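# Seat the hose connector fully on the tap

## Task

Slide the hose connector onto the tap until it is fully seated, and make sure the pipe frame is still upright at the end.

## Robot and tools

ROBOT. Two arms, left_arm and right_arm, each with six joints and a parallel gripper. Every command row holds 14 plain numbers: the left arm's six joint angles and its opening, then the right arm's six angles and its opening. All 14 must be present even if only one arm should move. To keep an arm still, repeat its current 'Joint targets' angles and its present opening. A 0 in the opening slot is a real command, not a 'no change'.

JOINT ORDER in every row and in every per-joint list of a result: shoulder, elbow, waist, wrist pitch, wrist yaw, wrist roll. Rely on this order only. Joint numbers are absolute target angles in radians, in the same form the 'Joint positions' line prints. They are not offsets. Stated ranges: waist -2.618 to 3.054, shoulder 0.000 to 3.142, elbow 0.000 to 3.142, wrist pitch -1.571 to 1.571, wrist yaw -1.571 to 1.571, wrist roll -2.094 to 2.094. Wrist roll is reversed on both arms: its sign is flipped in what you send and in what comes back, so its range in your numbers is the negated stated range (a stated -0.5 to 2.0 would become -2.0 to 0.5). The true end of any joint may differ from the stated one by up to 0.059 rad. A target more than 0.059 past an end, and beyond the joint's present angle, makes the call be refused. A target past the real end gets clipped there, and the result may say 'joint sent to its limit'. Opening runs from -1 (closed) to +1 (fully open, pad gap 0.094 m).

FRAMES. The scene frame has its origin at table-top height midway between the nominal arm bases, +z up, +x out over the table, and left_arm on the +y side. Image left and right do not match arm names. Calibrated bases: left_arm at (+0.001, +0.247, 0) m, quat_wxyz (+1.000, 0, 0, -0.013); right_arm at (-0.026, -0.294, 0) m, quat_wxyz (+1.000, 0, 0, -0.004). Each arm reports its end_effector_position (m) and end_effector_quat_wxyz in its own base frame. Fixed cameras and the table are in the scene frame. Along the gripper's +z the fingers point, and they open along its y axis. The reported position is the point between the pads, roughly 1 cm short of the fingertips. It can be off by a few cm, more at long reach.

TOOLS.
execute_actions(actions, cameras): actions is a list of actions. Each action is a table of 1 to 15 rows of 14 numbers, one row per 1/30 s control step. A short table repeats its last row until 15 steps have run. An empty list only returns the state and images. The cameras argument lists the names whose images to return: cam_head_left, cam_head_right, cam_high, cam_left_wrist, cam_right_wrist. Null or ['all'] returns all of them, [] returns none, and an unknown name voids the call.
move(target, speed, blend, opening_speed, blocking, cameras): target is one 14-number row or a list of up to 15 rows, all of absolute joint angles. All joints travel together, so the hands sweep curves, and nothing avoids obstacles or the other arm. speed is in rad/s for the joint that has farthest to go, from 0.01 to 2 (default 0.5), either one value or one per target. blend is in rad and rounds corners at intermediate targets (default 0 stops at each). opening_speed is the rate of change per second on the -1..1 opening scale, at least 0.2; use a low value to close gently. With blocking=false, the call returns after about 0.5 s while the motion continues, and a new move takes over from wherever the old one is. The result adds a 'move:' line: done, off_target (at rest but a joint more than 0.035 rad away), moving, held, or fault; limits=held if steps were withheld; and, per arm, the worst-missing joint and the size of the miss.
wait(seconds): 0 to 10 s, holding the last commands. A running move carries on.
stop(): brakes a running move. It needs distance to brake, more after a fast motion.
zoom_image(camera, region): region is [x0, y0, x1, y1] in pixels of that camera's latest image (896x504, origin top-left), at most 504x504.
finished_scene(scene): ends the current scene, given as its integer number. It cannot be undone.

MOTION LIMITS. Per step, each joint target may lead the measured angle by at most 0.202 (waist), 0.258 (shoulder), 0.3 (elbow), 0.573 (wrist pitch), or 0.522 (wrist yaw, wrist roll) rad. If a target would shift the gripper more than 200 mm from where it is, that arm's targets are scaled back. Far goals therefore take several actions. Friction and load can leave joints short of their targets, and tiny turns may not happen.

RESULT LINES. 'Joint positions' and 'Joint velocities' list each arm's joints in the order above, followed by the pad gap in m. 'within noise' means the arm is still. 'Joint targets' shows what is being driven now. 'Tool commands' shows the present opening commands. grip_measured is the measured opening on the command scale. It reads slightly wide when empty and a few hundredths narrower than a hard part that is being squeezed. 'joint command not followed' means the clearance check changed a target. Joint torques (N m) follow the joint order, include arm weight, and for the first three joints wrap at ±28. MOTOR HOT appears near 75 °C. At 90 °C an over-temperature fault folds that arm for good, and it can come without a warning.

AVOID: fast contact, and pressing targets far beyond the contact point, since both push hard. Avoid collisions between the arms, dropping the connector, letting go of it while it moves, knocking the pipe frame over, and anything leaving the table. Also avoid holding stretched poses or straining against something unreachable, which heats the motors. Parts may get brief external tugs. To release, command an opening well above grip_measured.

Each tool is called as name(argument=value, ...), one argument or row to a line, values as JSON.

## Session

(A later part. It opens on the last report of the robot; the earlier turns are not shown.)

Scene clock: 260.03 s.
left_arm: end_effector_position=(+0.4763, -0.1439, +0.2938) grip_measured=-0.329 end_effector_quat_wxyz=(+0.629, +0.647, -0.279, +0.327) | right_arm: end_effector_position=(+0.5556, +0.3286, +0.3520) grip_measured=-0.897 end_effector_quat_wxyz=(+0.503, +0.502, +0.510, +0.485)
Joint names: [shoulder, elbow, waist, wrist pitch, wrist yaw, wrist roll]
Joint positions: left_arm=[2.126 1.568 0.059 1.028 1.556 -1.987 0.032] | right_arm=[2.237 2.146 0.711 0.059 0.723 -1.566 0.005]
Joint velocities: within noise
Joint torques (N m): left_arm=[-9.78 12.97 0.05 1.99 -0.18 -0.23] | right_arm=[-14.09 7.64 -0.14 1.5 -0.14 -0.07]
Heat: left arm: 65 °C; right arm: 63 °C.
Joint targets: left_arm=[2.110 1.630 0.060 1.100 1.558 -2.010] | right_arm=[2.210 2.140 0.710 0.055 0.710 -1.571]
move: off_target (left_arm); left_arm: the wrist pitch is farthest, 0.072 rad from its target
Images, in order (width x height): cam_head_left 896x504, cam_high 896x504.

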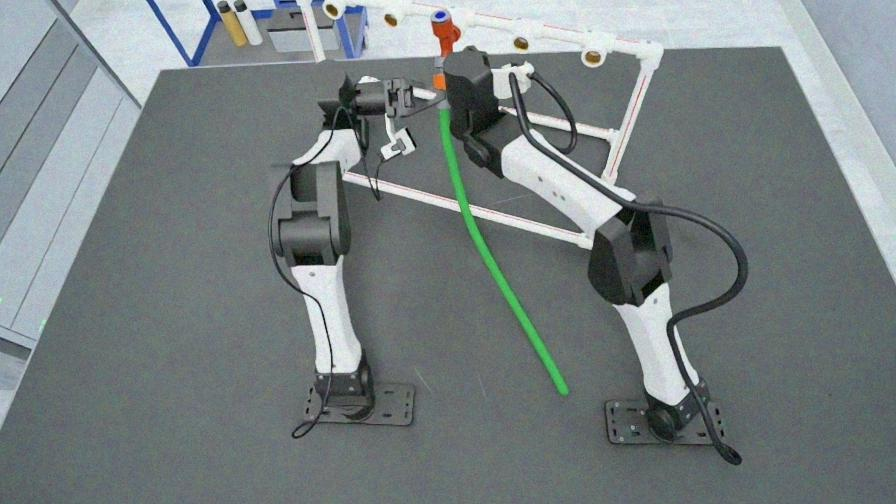

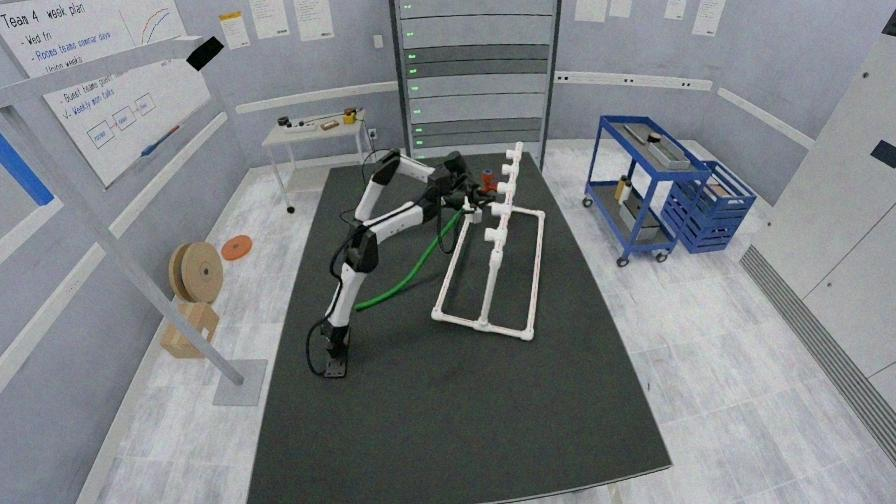

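move(
  target=[
    [2.115,1.598,0.059,1.045,1.558,-2.005,-0.95,2.23,2.17,0.711,0.06,0.723,-1.571,1],
    [2.115,1.598,0.059,1.045,1.558,-2.005,-0.95,2.028,1.856,0.75,0.215,0.79,-1.571,1],
  ],
  speed=0.3,
  opening_speed=1,
)

zoom_image(
  camera="cam_head_left",
  region=[380, 10, 520, 110],
)

Scene clock: 266.77 s.
left_arm: end_effector_position=(+0.4771, -0.1439, +0.2922) grip_measured=-0.329 end_effector_quat_wxyz=(+0.633, +0.650, -0.272, +0.320) | right_arm: end_effector_position=(+0.5202, +0.3146, +0.3482) grip_measured=+0.997 end_effector_quat_wxyz=(+0.510, +0.508, +0.498, +0.484)
Joint names: [shoulder, elbow, waist, wrist pitch, wrist yaw, wrist roll]
Joint positions: left_arm=[2.126 1.568 0.059 1.006 1.556 -1.987 0.032] | right_arm=[2.074 1.861 0.744 0.196 0.779 -1.566 0.094]
Joint velocities: within noise
Joint torques (N m): left_arm=[-9.43 9.92 -0.03 1.61 -0.16 -0.18] | right_arm=[-14.68 7.72 0.51 1.7 0.11 -0.07]
Heat: left arm: 65 °C; right arm: 67 °C.
Joint targets: left_arm=[2.115 1.598 0.059 1.045 1.558 -2.005] | right_arm=[2.028 1.856 0.750 0.215 0.790 -1.571]
move: off_target (left_arm, right_arm); left_arm: the wrist pitch is farthest, 0.039 rad from its target; right_arm: the shoulder is farthest, 0.046 rad from its target
camera_calibration:
cam_left_wrist: T_world_to_cam=[[0.762841, 0.0799181, -0.641628, -0.166064], [0.543305, 0.45879, 0.703088, -0.356881], [0.350562, -0.884944, 0.306564, -0.291915], [0, 0, 0, 1]] pos_world=[0.42291, -0.0813237, 0.233858]
cam_right_wrist: T_world_to_cam=[[-0.0305859, -0.00591304, -0.999515, 0.364631], [-0.379719, 0.925081, 0.00614698, -0.053573], [0.924596, 0.379723, -0.0305397, -0.503594], [0, 0, 0, 1]] pos_world=[0.456431, 0.242942, 0.349404]

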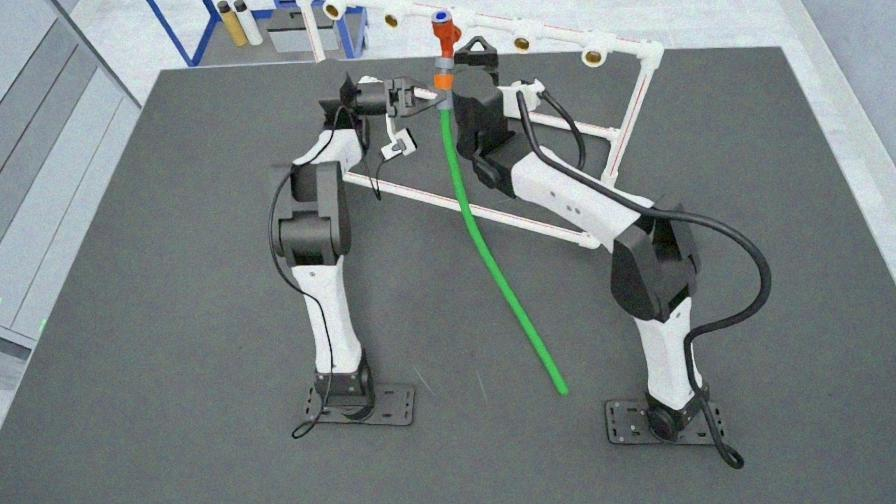

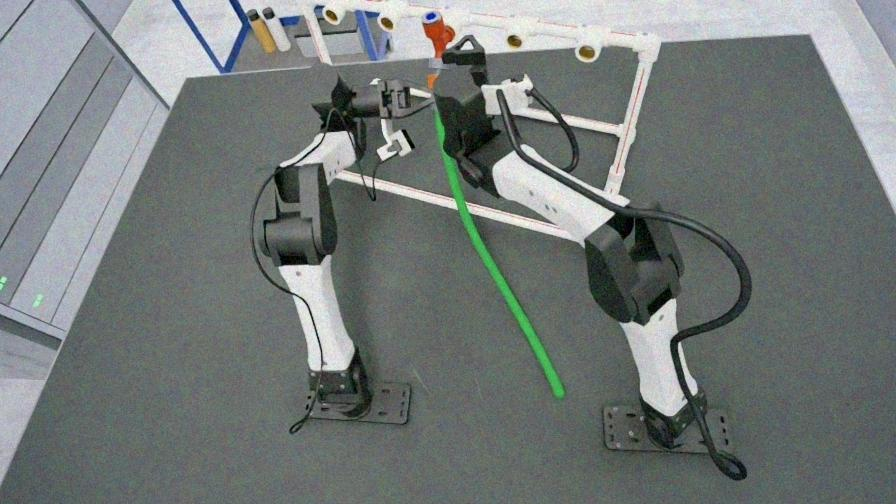

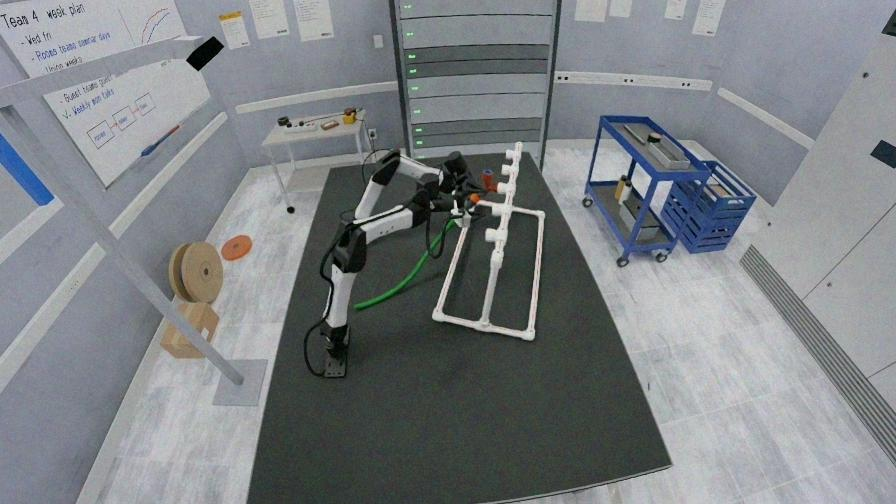

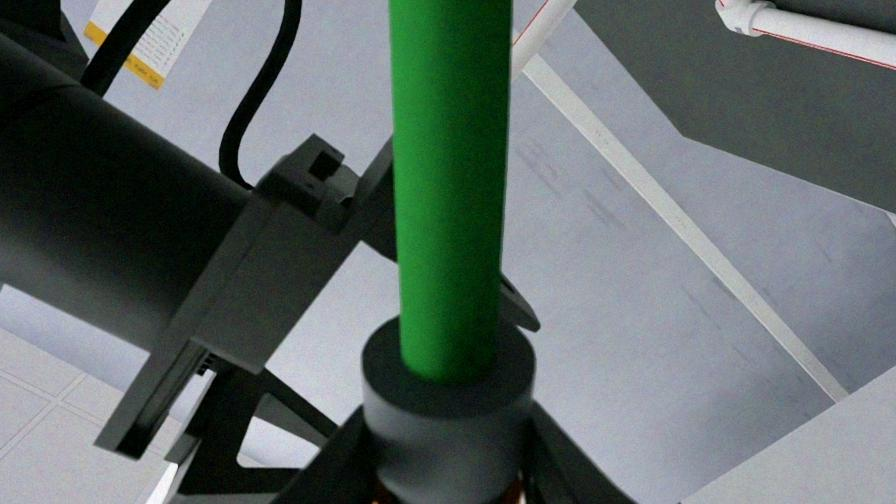

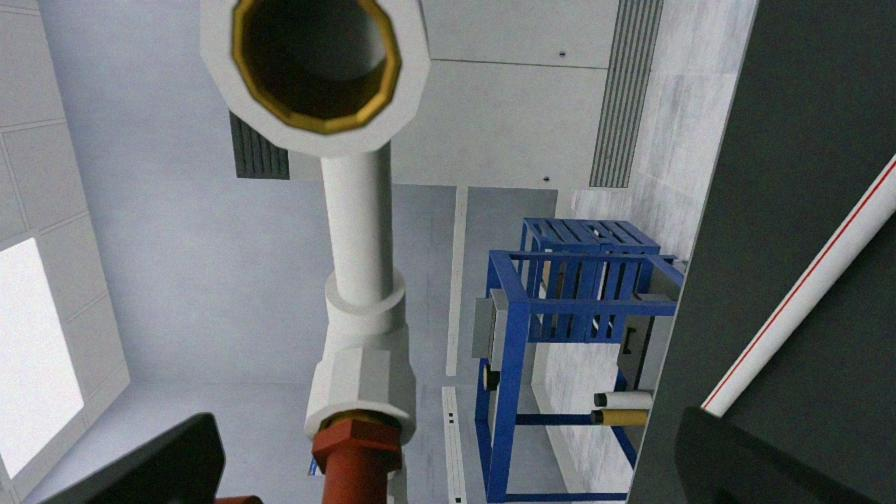

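Scaled by 3.600 from the camera's 896x504 image, which has a finer 1280x720 frame.

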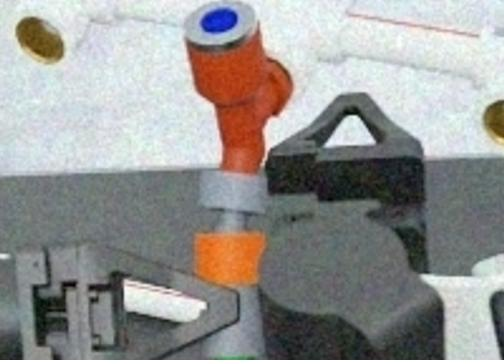

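move(
  target=[2.115,1.598,0.059,1.045,1.558,-2.005,-0.95,2.035,1.93,0.69,0.15,0.718,-1.571,1],
  speed=0.3,
  cameras=["cam_right_wrist","cam_head_left"],
)

Scene clock: 273.33 s.
left_arm: end_effector_position=(+0.4771, -0.1439, +0.2922) grip_measured=-0.329 end_effector_quat_wxyz=(+0.633, +0.650, -0.272, +0.320) | right_arm: end_effector_position=(+0.5366, +0.2943, +0.3570) grip_measured=+0.997 end_effector_quat_wxyz=(+0.510, +0.509, +0.499, +0.481)
Joint names: [shoulder, elbow, waist, wrist pitch, wrist yaw, wrist roll]
Joint positions: left_arm=[2.126 1.568 0.059 1.006 1.556 -1.987 0.032] | right_arm=[2.074 1.901 0.69 0.152 0.729 -1.566 0.094]
Joint velocities: within noise
Joint torques (N m): left_arm=[-9.4 9.92 -0.05 1.62 -0.16 -0.17] | right_arm=[-14.08 11.19 0.01 1.52 -0.12 -0.08]
Heat: left arm: 65 °C; right arm: 71 °C.
Joint targets: left_arm=[2.115 1.598 0.059 1.045 1.558 -2.005] | right_arm=[2.035 1.930 0.690 0.150 0.718 -1.571]
move: off_target (left_arm, right_arm); left_arm: the wrist pitch is farthest, 0.039 rad from its target; right_arm: the shoulder is farthest, 0.039 rad from its target
camera_calibration:
cam_right_wrist: T_world_to_cam=[[-0.0349994, -0.00830547, -0.999353, 0.37682], [-0.376507, 0.926398, 0.00548687, -0.0305382], [0.925753, 0.376455, -0.0355504, -0.508727], [0, 0, 0, 1]] pos_world=[0.472646, 0.222933, 0.358658]
Images, in order (width x height): cam_head_left 896x504, cam_right_wrist 896x504.

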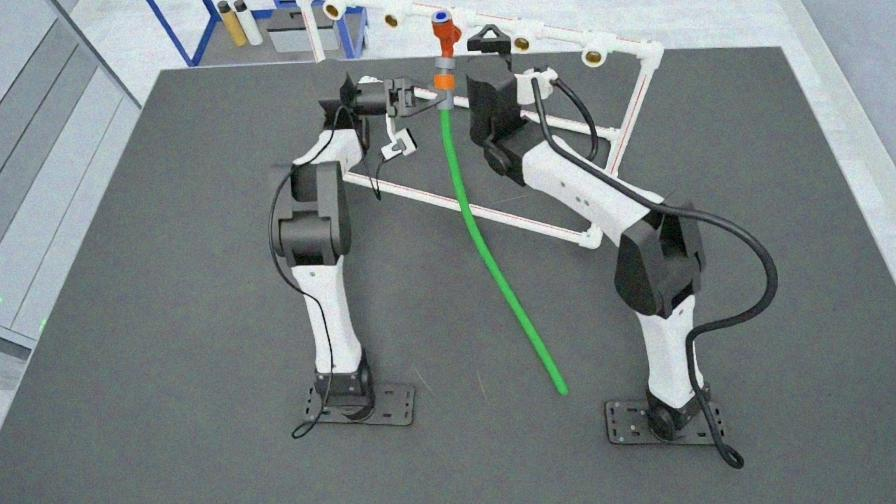

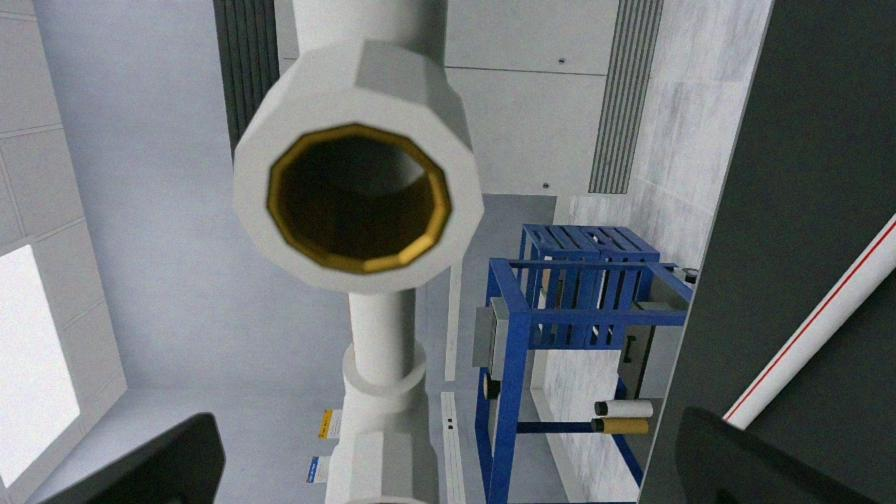

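move(
  target=[2.115,1.598,0.059,1.045,1.558,-2.005,-0.95,2.415,2.55,0.592,-0.095,0.622,-1.571,1],
  speed=0.25,
  cameras=["cam_right_wrist","cam_head_left"],
)

Scene clock: 278.10 s.
left_arm: end_effector_position=(+0.4778, -0.1438, +0.2908) grip_measured=-0.329 end_effector_quat_wxyz=(+0.636, +0.653, -0.265, +0.314) | right_arm: end_effector_position=(+0.6045, +0.2887, +0.3858) grip_measured=+0.997 end_effector_quat_wxyz=(+0.514, +0.509, +0.480, +0.495)
Joint names: [shoulder, elbow, waist, wrist pitch, wrist yaw, wrist roll]
Joint positions: left_arm=[2.126 1.568 0.059 0.985 1.556 -1.987 0.032] | right_arm=[2.401 2.521 0.601 -0.094 0.649 -1.566 0.094]
Joint velocities: within noise
Joint torques (N m): left_arm=[-9.46 9.94 -0.06 1.9 -0.15 -0.15] | right_arm=[-11.32 10.88 -0.87 1.56 -0.33 -0.07]
Heat: left arm: 65 °C; right arm: 71 °C.
Joint targets: left_arm=[2.115 1.598 0.059 1.045 1.558 -2.005] | right_arm=[2.415 2.550 0.592 -0.095 0.622 -1.571]
move: off_target (left_arm); left_arm: the wrist pitch is farthest, 0.060 rad from its target
camera_calibration:
cam_right_wrist: T_world_to_cam=[[0.00287224, 0.0201665, -0.999793, 0.376948], [-0.368824, 0.929331, 0.0176857, -0.0101427], [0.929495, 0.368697, 0.0101072, -0.586036], [0, 0, 0, 1]] pos_world=[0.539894, 0.217894, 0.382973]
Images, in order (width x height): cam_head_left 896x504, cam_right_wrist 896x504.

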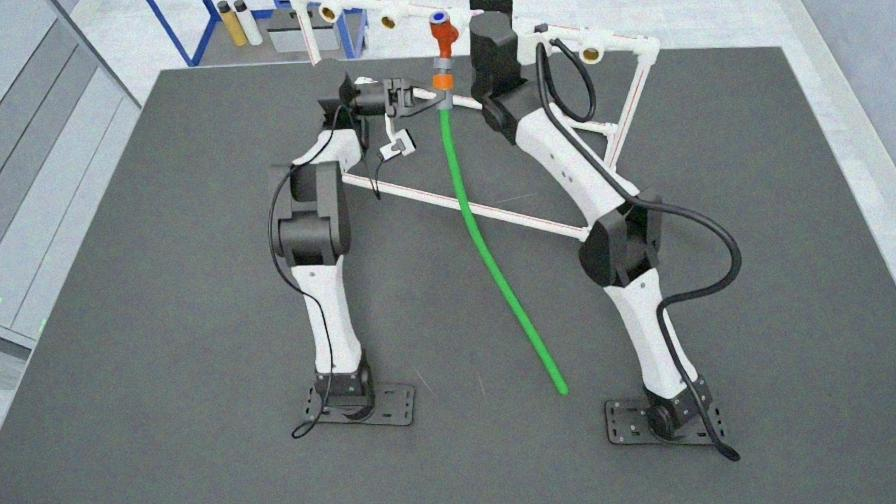

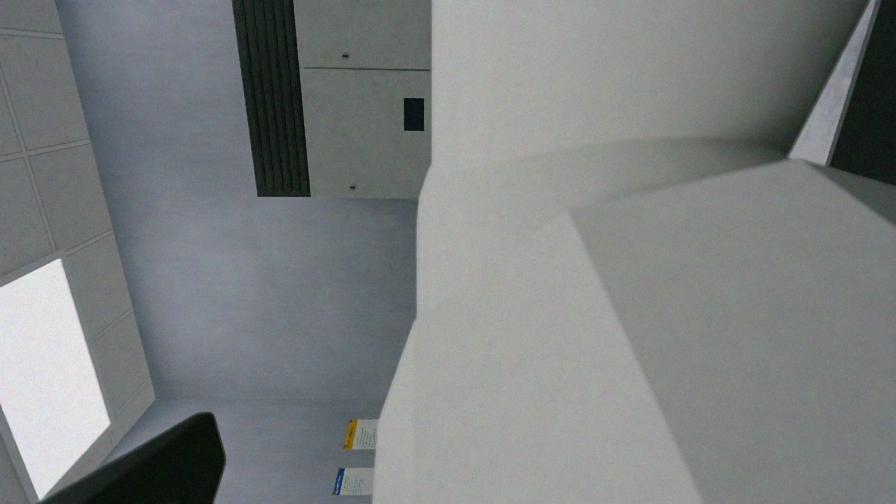

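move(
  target=[2.115,1.598,0.059,1.045,1.558,-2.005,-0.95,2.405,2.48,0.592,-0.075,0.622,-1.571,1],
  speed=0.15,
  cameras=["cam_right_wrist"],
)

Scene clock: 281.57 s.
left_arm: end_effector_position=(+0.4779, -0.1438, +0.2904) grip_measured=-0.329 end_effector_quat_wxyz=(+0.637, +0.654, -0.263, +0.312) | right_arm: end_effector_position=(+0.6070, +0.2905, +0.3713) grip_measured=+0.997 end_effector_quat_wxyz=(+0.512, +0.511, +0.491, +0.485)
Joint names: [shoulder, elbow, waist, wrist pitch, wrist yaw, wrist roll]
Joint positions: left_arm=[2.126 1.568 0.059 0.98 1.556 -1.987 0.032] | right_arm=[2.401 2.486 0.601 -0.09 0.648 -1.566 0.094]
Joint velocities: within noise
Joint torques (N m): left_arm=[-9.43 9.92 -0.05 1.95 -0.15 -0.18] | right_arm=[-12.21 7.3 -0.85 1.71 -0.33 -0.07]
Heat: left arm: 65 °C; right arm: 71 °C.
Joint targets: left_arm=[2.115 1.598 0.059 1.045 1.558 -2.005] | right_arm=[2.405 2.480 0.592 -0.075 0.622 -1.571]
move: off_target (left_arm); left_arm: the wrist pitch is farthest, 0.065 rad from its target
camera_calibration:
cam_right_wrist: T_world_to_cam=[[-0.0219793, 0.00310695, -0.999754, 0.38242], [-0.369177, 0.929294, 0.0110042, -0.00795919], [0.929099, 0.369328, -0.0192782, -0.577877], [0, 0, 0, 1]] pos_world=[0.542372, 0.219634, 0.371273]
Images, in order (width x height): cam_right_wrist 896x504.

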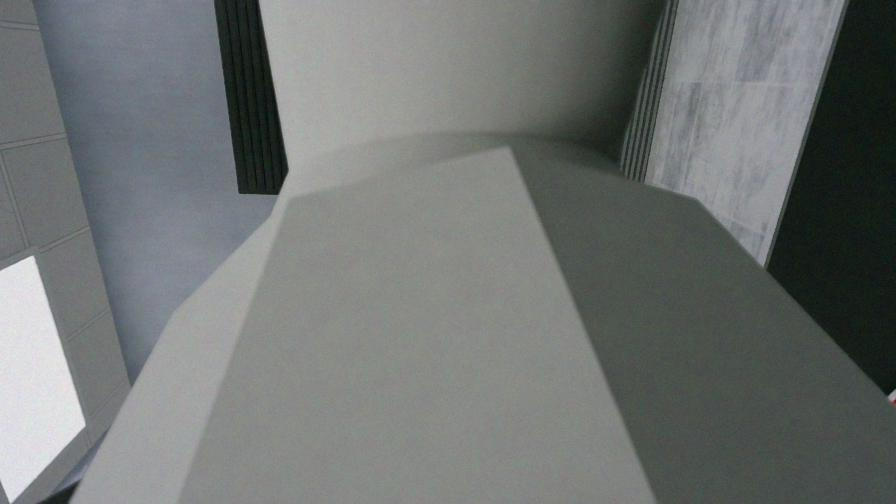

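move(
  target=[2.115,1.598,0.059,1.045,1.558,-2.005,-0.95,2.405,2.480,0.592,-0.075,0.622,-1.571,-1],
  opening_speed=0.6,
  cameras=["cam_right_wrist","cam_head_left","cam_high"],
)

zoom_image(
  camera="cam_head_left",
  region=[390, 0, 530, 120],
)

zoom_image(
  camera="cam_high",
  region=[400, 130, 580, 350],
)

Scene clock: 287.60 s.
left_arm: end_effector_position=(+0.4779, -0.1438, +0.2904) grip_measured=-0.329 end_effector_quat_wxyz=(+0.637, +0.654, -0.263, +0.312) | right_arm: end_effector_position=(+0.6071, +0.2906, +0.3747) grip_measured=-0.612 end_effector_quat_wxyz=(+0.509, +0.514, +0.481, +0.495)
Joint names: [shoulder, elbow, waist, wrist pitch, wrist yaw, wrist roll]
Joint positions: left_arm=[2.126 1.568 0.059 0.98 1.556 -1.987 0.032] | right_arm=[2.401 2.486 0.601 -0.074 0.647 -1.583 0.018]
Joint velocities: within noise
Joint torques (N m): left_arm=[-9.43 9.88 -0.08 1.95 -0.14 -0.17] | right_arm=[-12.22 7.3 -0.83 1.55 -0.32 0.12]
Heat: left arm: 65 °C; right arm: 71 °C.
Joint targets: left_arm=[2.115 1.598 0.059 1.045 1.558 -2.005] | right_arm=[2.405 2.480 0.592 -0.075 0.622 -1.571]
move: off_target (left_arm); left_arm: the wrist pitch is farthest, 0.065 rad from its target
camera_calibration:
cam_right_wrist: T_world_to_cam=[[-0.00769499, 0.029122, -0.999546, 0.369577], [-0.370573, 0.928322, 0.0298997, -0.0139282], [0.928771, 0.370635, 0.00364841, -0.586697], [0, 0, 0, 1]] pos_world=[0.54259, 0.219618, 0.371966]
Images, in order (width x height): cam_head_left 896x504, cam_high 896x504, cam_right_wrist 896x504.

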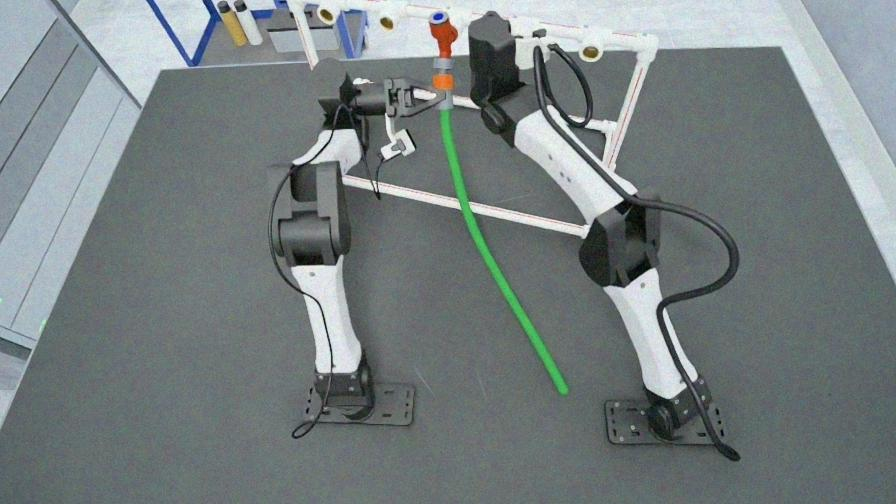

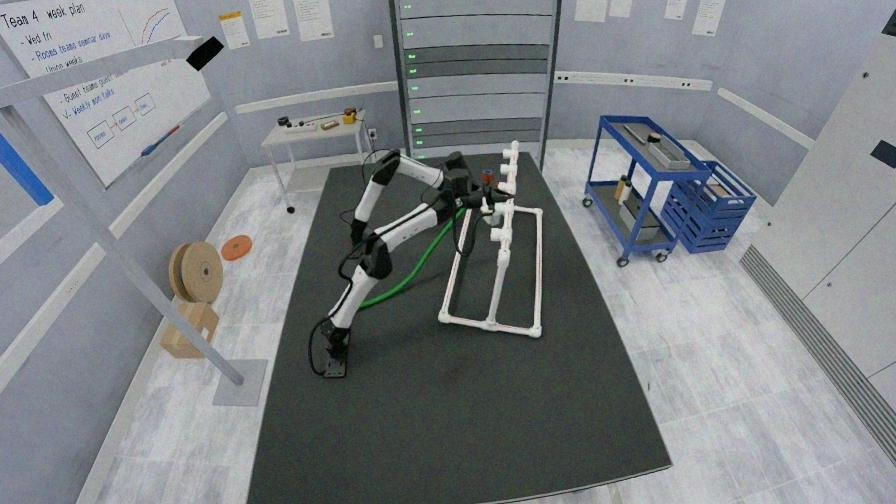

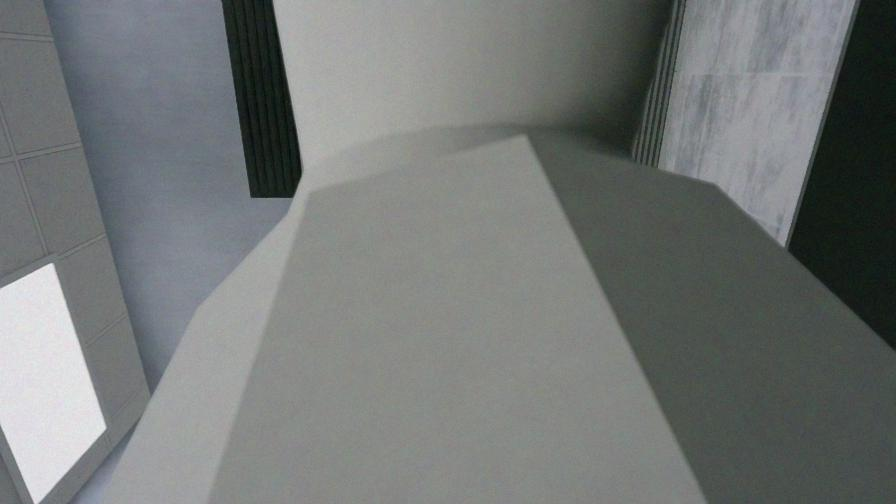

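Scaled by 3.600 from the camera's 896x504 image, which has a finer 1280x720 frame.

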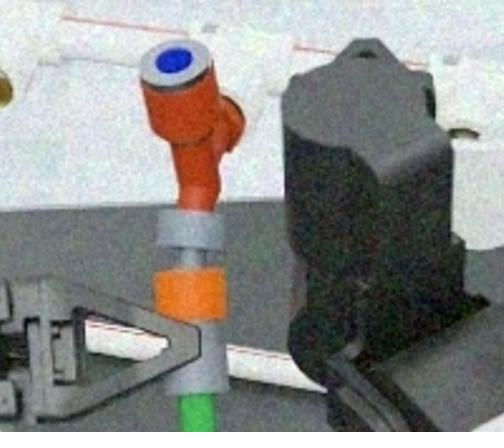

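Scaled by 2.291 from the camera's 896x504 image, which has a finer 1280x720 frame.

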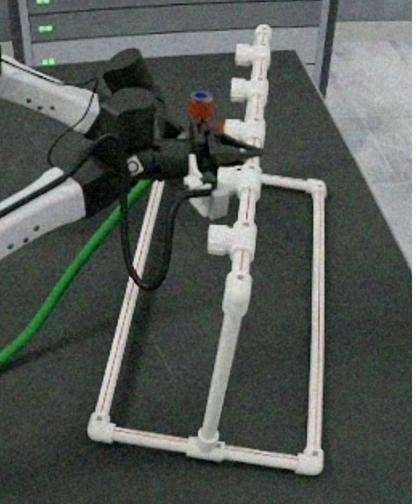

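move(
  target=[
    [2.125,1.65,0.075,1.045,1.558,-2.005,-0.95,2.39,2.46,0.62,-0.075,0.632,-1.571,-1],
    [2.135,1.71,0.09,1.03,1.558,-2.005,-0.95,2.375,2.44,0.64,-0.075,0.642,-1.571,-1],
  ],
  speed=0.1,
  blend=0.02,
  cameras=["cam_head_left","cam_high"],
)

zoom_image(
  camera="cam_head_left",
  region=[390, 0, 530, 120],
)

Scene clock: 292.03 s.
left_arm: end_effector_position=(+0.4855, -0.1417, +0.2914) grip_measured=-0.329 end_effector_quat_wxyz=(+0.635, +0.654, -0.264, +0.315) | right_arm: end_effector_position=(+0.6071, +0.2896, +0.3736) grip_measured=-0.614 end_effector_quat_wxyz=(+0.518, +0.515, +0.470, +0.495)
Joint names: [shoulder, elbow, waist, wrist pitch, wrist yaw, wrist roll]
Joint positions: left_arm=[2.153 1.613 0.063 0.967 1.556 -1.987 0.032] | right_arm=[2.401 2.46 0.605 -0.023 0.673 -1.572 0.018]
Joint velocities: within noise
Joint torques (N m): left_arm=[-10.1 16.4 2.39 1.92 -0.15 -0.18] | right_arm=[-14.87 5.91 3.11 1.06 -0.41 0]
Heat: left arm: 66 °C; right arm: 71 °C.
Joint targets: left_arm=[2.135 1.710 0.090 1.030 1.557 -2.005] | right_arm=[2.375 2.440 0.640 -0.075 0.642 -1.571]
move: off_target (left_arm, right_arm); left_arm: the elbow is farthest, 0.097 rad from its target; right_arm: the wrist pitch is farthest, 0.052 rad from its target
Images, in order (width x height): cam_head_left 896x504, cam_high 896x504.

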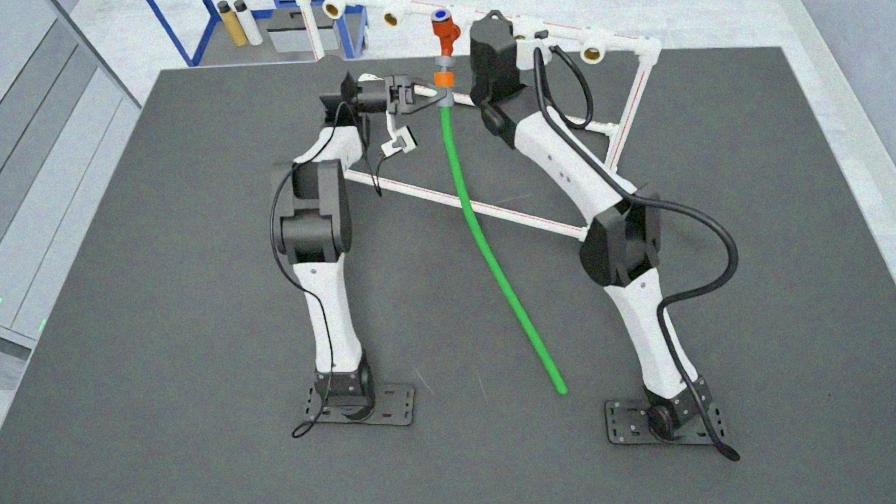

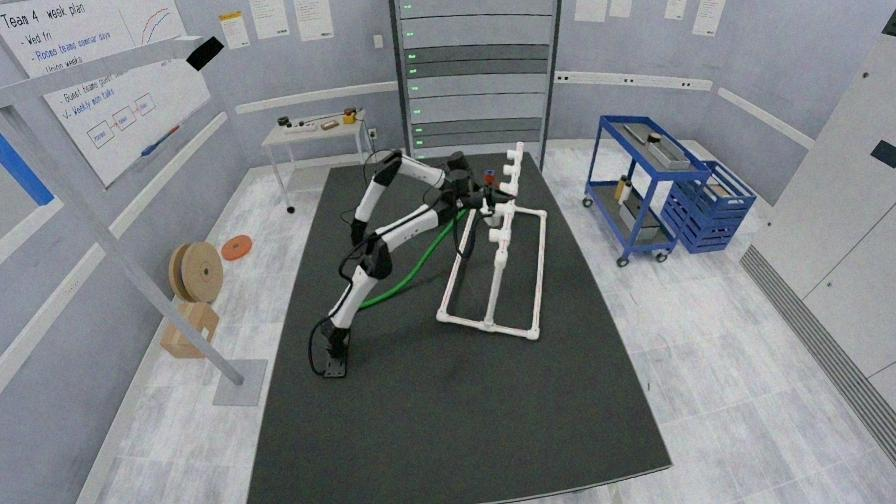

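Scaled by 3.600 from the camera's 896x504 image, which has a finer 1280x720 frame.

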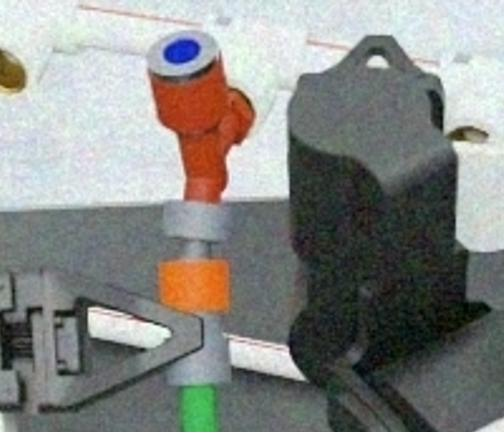

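move(
  target=[2.115,1.76,0.095,1.09,1.558,-2.005,-0.95,2.36,2.40,0.66,-0.11,0.655,-1.571,-1],
  speed=0.1,
  cameras=["cam_head_left","cam_high","cam_left_wrist"],
)

zoom_image(
  camera="cam_head_left",
  region=[390, 0, 530, 120],
)

Scene clock: 296.20 s.
left_arm: end_effector_position=(+0.4869, -0.1417, +0.3029) grip_measured=-0.329 end_effector_quat_wxyz=(+0.631, +0.649, -0.274, +0.325) | right_arm: end_effector_position=(+0.6042, +0.2826, +0.3777) grip_measured=-0.616 end_effector_quat_wxyz=(+0.527, +0.521, +0.459, +0.490)
Joint names: [shoulder, elbow, waist, wrist pitch, wrist yaw, wrist roll]
Joint positions: left_arm=[2.153 1.65 0.063 0.967 1.556 -1.982 0.032] | right_arm=[2.381 2.434 0.605 -0.006 0.704 -1.568 0.018]
Joint velocities: within noise
Joint torques (N m): left_arm=[-11.75 17.72 2.74 2.62 -0.17 -0.21] | right_arm=[-14.31 4.52 4.9 0.54 -0.63 -0.05]
Heat: left arm: 68 °C; right arm: 73 °C.
Joint targets: left_arm=[2.115 1.760 0.095 1.090 1.557 -2.005] | right_arm=[2.360 2.400 0.660 -0.110 0.655 -1.571]
move: off_target (left_arm, right_arm); left_arm: the wrist pitch is farthest, 0.123 rad from its target; right_arm: the wrist pitch is farthest, 0.104 rad from its target
camera_calibration:
cam_left_wrist: T_world_to_cam=[[0.769606, 0.0829072, -0.633114, -0.172338], [0.533941, 0.460194, 0.709315, -0.367904], [0.350163, -0.883939, 0.3099, -0.297352], [0, 0, 0, 1]] pos_world=[0.433193, -0.0792457, 0.244]
Images, in order (width x height): cam_head_left 896x504, cam_high 896x504, cam_left_wrist 896x504.

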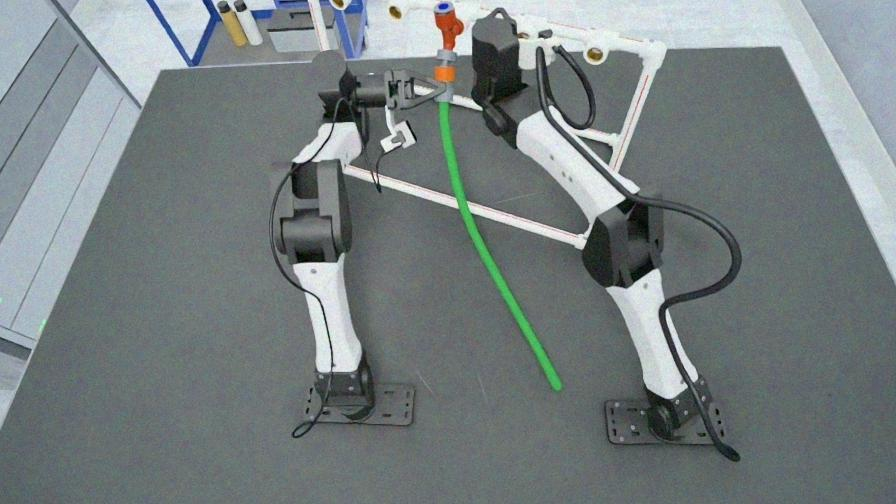

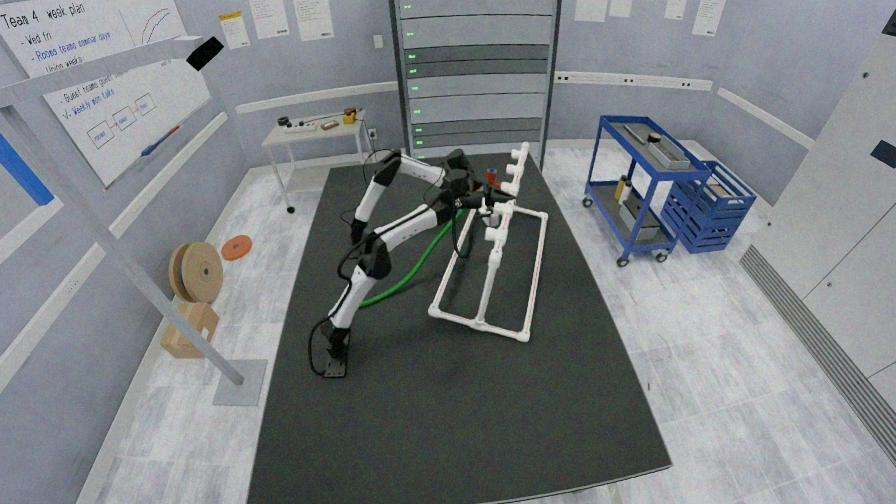

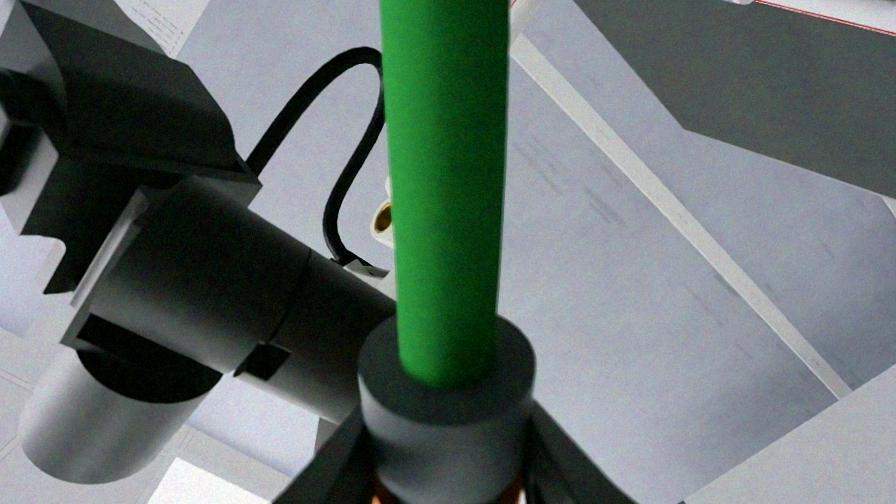

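Scaled by 3.600 from the camera's 896x504 image, which has a finer 1280x720 frame.

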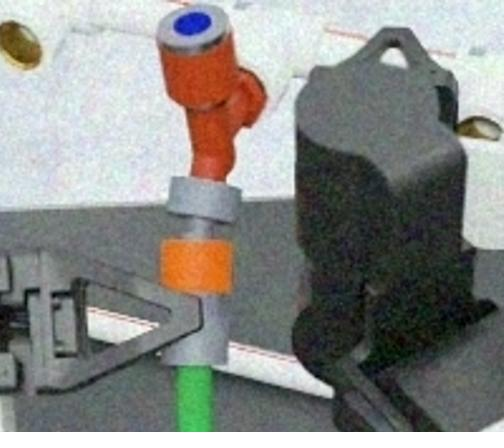

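move(
  target=[
    [2.12,1.63,0.06,1.07,1.558,-2.005,-0.95,2.37,2.44,0.61,-0.06,0.67,-1.571,-1],
    [2.085,1.465,0.018,1.12,1.558,-2.005,-0.95,2.30,2.325,0.63,0.0,0.665,-1.571,-1],
  ],
  speed=0.12,
  blend=0.02,
  cameras=["cam_head_left","cam_head_right","cam_high"],
)

zoom_image(
  camera="cam_head_left",
  region=[390, 0, 530, 120],
)

Scene clock: 307.00 s.
left_arm: end_effector_position=(+0.4756, -0.1483, +0.2709) grip_measured=-0.329 end_effector_quat_wxyz=(+0.636, +0.650, -0.255, +0.329) | right_arm: end_effector_position=(+0.5995, +0.2895, +0.3639) grip_measured=-0.616 end_effector_quat_wxyz=(+0.517, +0.519, +0.472, +0.490)
Joint names: [shoulder, elbow, waist, wrist pitch, wrist yaw, wrist roll]
Joint positions: left_arm=[2.132 1.477 0.049 1.093 1.511 -1.984 0.032] | right_arm=[2.344 2.335 0.615 0.028 0.689 -1.58 0.018]
Joint velocities: within noise
Joint torques (N m): left_arm=[-12.22 5.72 -2.76 1.53 0.41 -0.2] | right_arm=[-16.21 7.06 1.32 1.28 -0.31 0.09]
Heat: left arm: 75 °C; right arm: 75 °C. Fold the left arm in close to its base, or ease its load, before you think long. Fold the right arm in close to its base, or ease its load, before you think long.
Joint targets: left_arm=[2.085 1.465 0.018 1.120 1.557 -2.005] | right_arm=[2.300 2.325 0.630 0.000 0.665 -1.571]
MOTOR HOT: the elbow of the left arm reports 75 °C; the controller's stop level is 90 °C. To cool a motor, set the load down, stop pushing, or move to a pose that needs little force.
MOTOR HOT: the shoulder of the right arm reports 75 °C; the controller's stop level is 90 °C. To cool a motor, set the load down, stop pushing, or move to a pose that needs little force.
move: off_target (left_arm, right_arm); left_arm: the shoulder is farthest, 0.047 rad from its target; right_arm: the shoulder is farthest, 0.044 rad from its target
Images, in order (width x height): cam_head_left 896x504, cam_head_right 896x504, cam_high 896x504.

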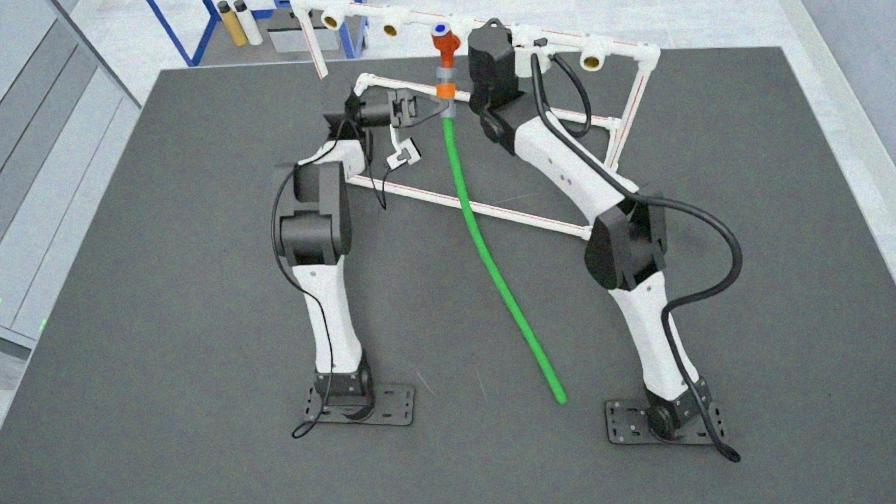

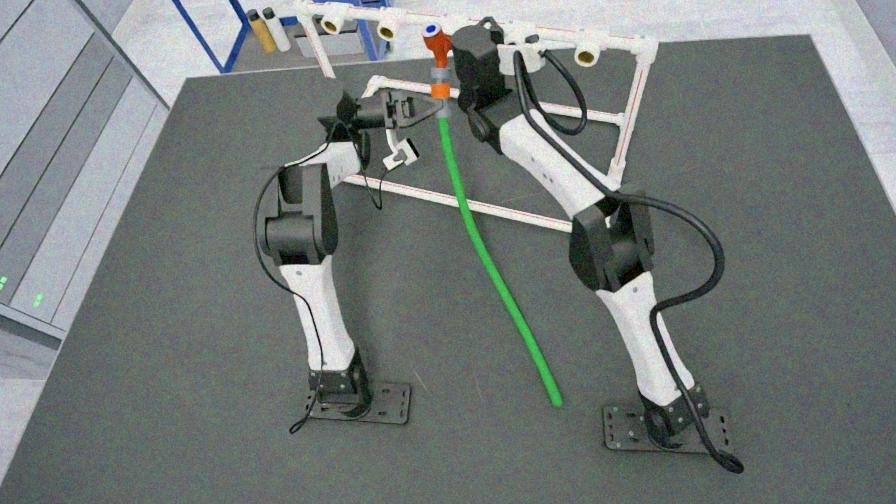

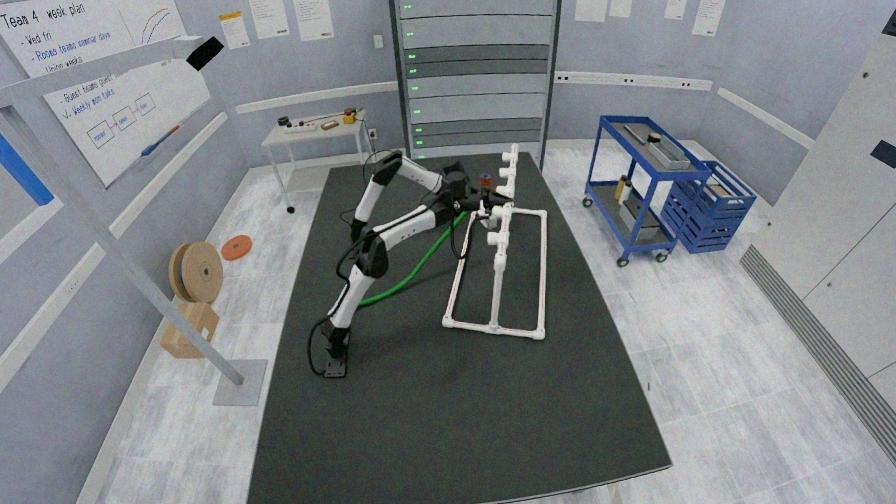

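Scaled by 3.600 from the camera's 896x504 image, which has a finer 1280x720 frame.

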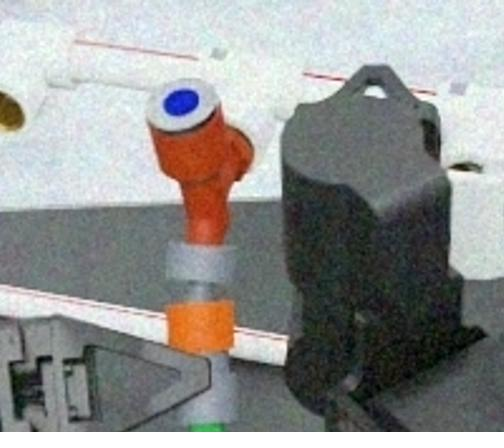

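move(
  target=[
    [2.10,1.50,0.06,1.14,1.558,-2.005,-0.95,2.29,2.30,0.66,0.0,0.665,-1.571,-1],
    [2.10,1.63,0.09,1.13,1.558,-2.005,-0.95,2.265,2.24,0.68,-0.03,0.67,-1.571,-1],
  ],
  speed=0.25,
  blend=0.02,
  cameras=["cam_head_left","cam_high"],
)

zoom_image(
  camera="cam_head_left",
  region=[390, 0, 530, 120],
)

Scene clock: 312.97 s.
left_arm: end_effector_position=(+0.4746, -0.1419, +0.2839) grip_measured=-0.329 end_effector_quat_wxyz=(+0.627, +0.646, -0.281, +0.332) | right_arm: end_effector_position=(+0.5899, +0.2862, +0.3686) grip_measured=-0.616 end_effector_quat_wxyz=(+0.524, +0.526, +0.457, +0.490)
Joint names: [shoulder, elbow, waist, wrist pitch, wrist yaw, wrist roll]
Joint positions: left_arm=[2.132 1.534 0.064 1.081 1.556 -1.984 0.032] | right_arm=[2.304 2.268 0.628 0.075 0.731 -1.582 0.018]
Joint velocities: within noise
Joint torques (N m): left_arm=[-11.07 16.25 2.24 1.69 -0.18 -0.22] | right_arm=[-15.5 5.24 4.67 0.54 -0.77 0.11]
Heat: left arm: 74 °C; right arm: 79 °C. Fold the left arm in close to its base, or ease its load, before you think long. Fold the right arm in close to its base, or ease its load, before you think long.
Joint targets: left_arm=[2.100 1.630 0.090 1.130 1.557 -2.005] | right_arm=[2.265 2.240 0.680 -0.030 0.670 -1.571]
MOTOR HOT: still on. The elbow of the left arm reports 74 °C.
MOTOR HOT: still on. The shoulder of the right arm reports 79 °C.
move: off_target (left_arm, right_arm); left_arm: the elbow is farthest, 0.096 rad from its target; right_arm: the wrist pitch is farthest, 0.105 rad from its target
Images, in order (width x height): cam_head_left 896x504, cam_high 896x504.

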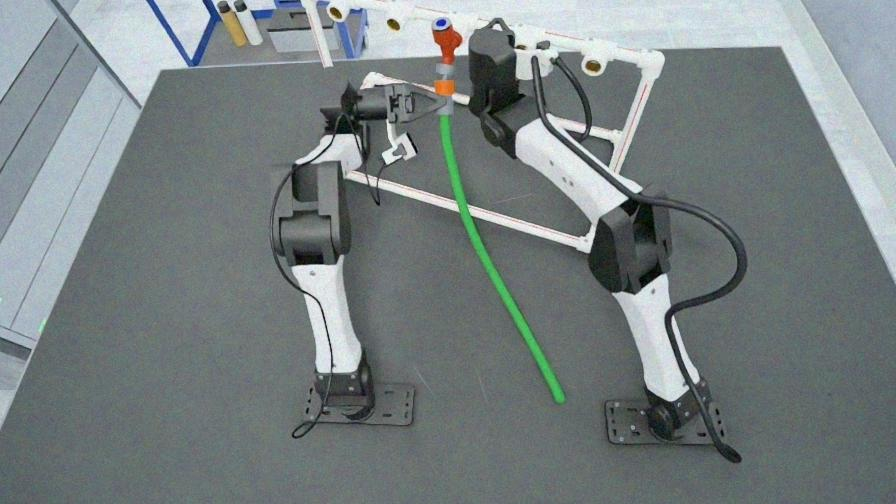

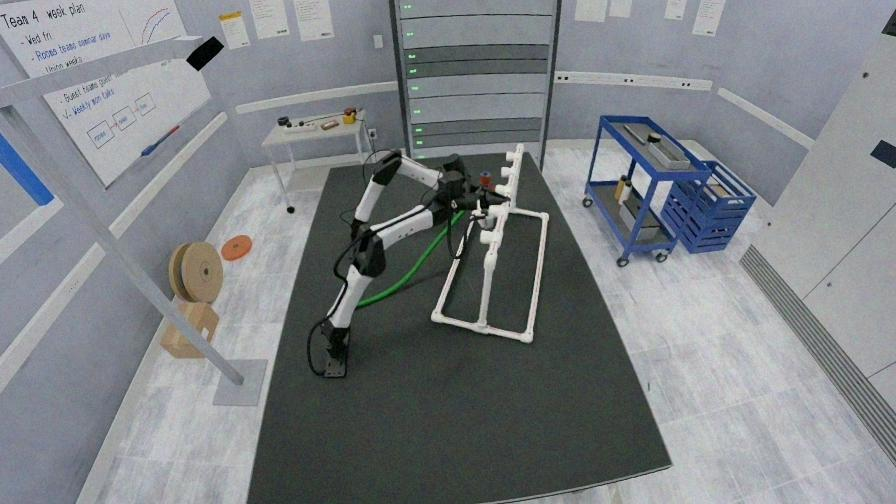

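Scaled by 3.600 from the camera's 896x504 image, which has a finer 1280x720 frame.

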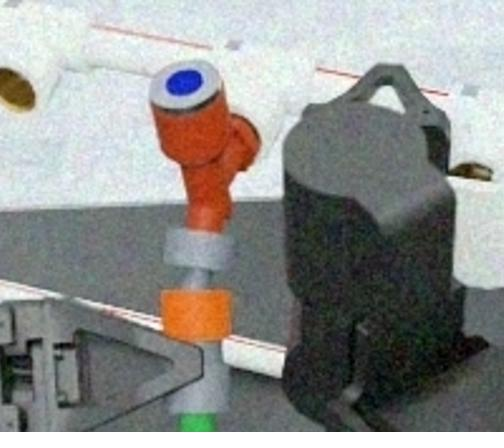

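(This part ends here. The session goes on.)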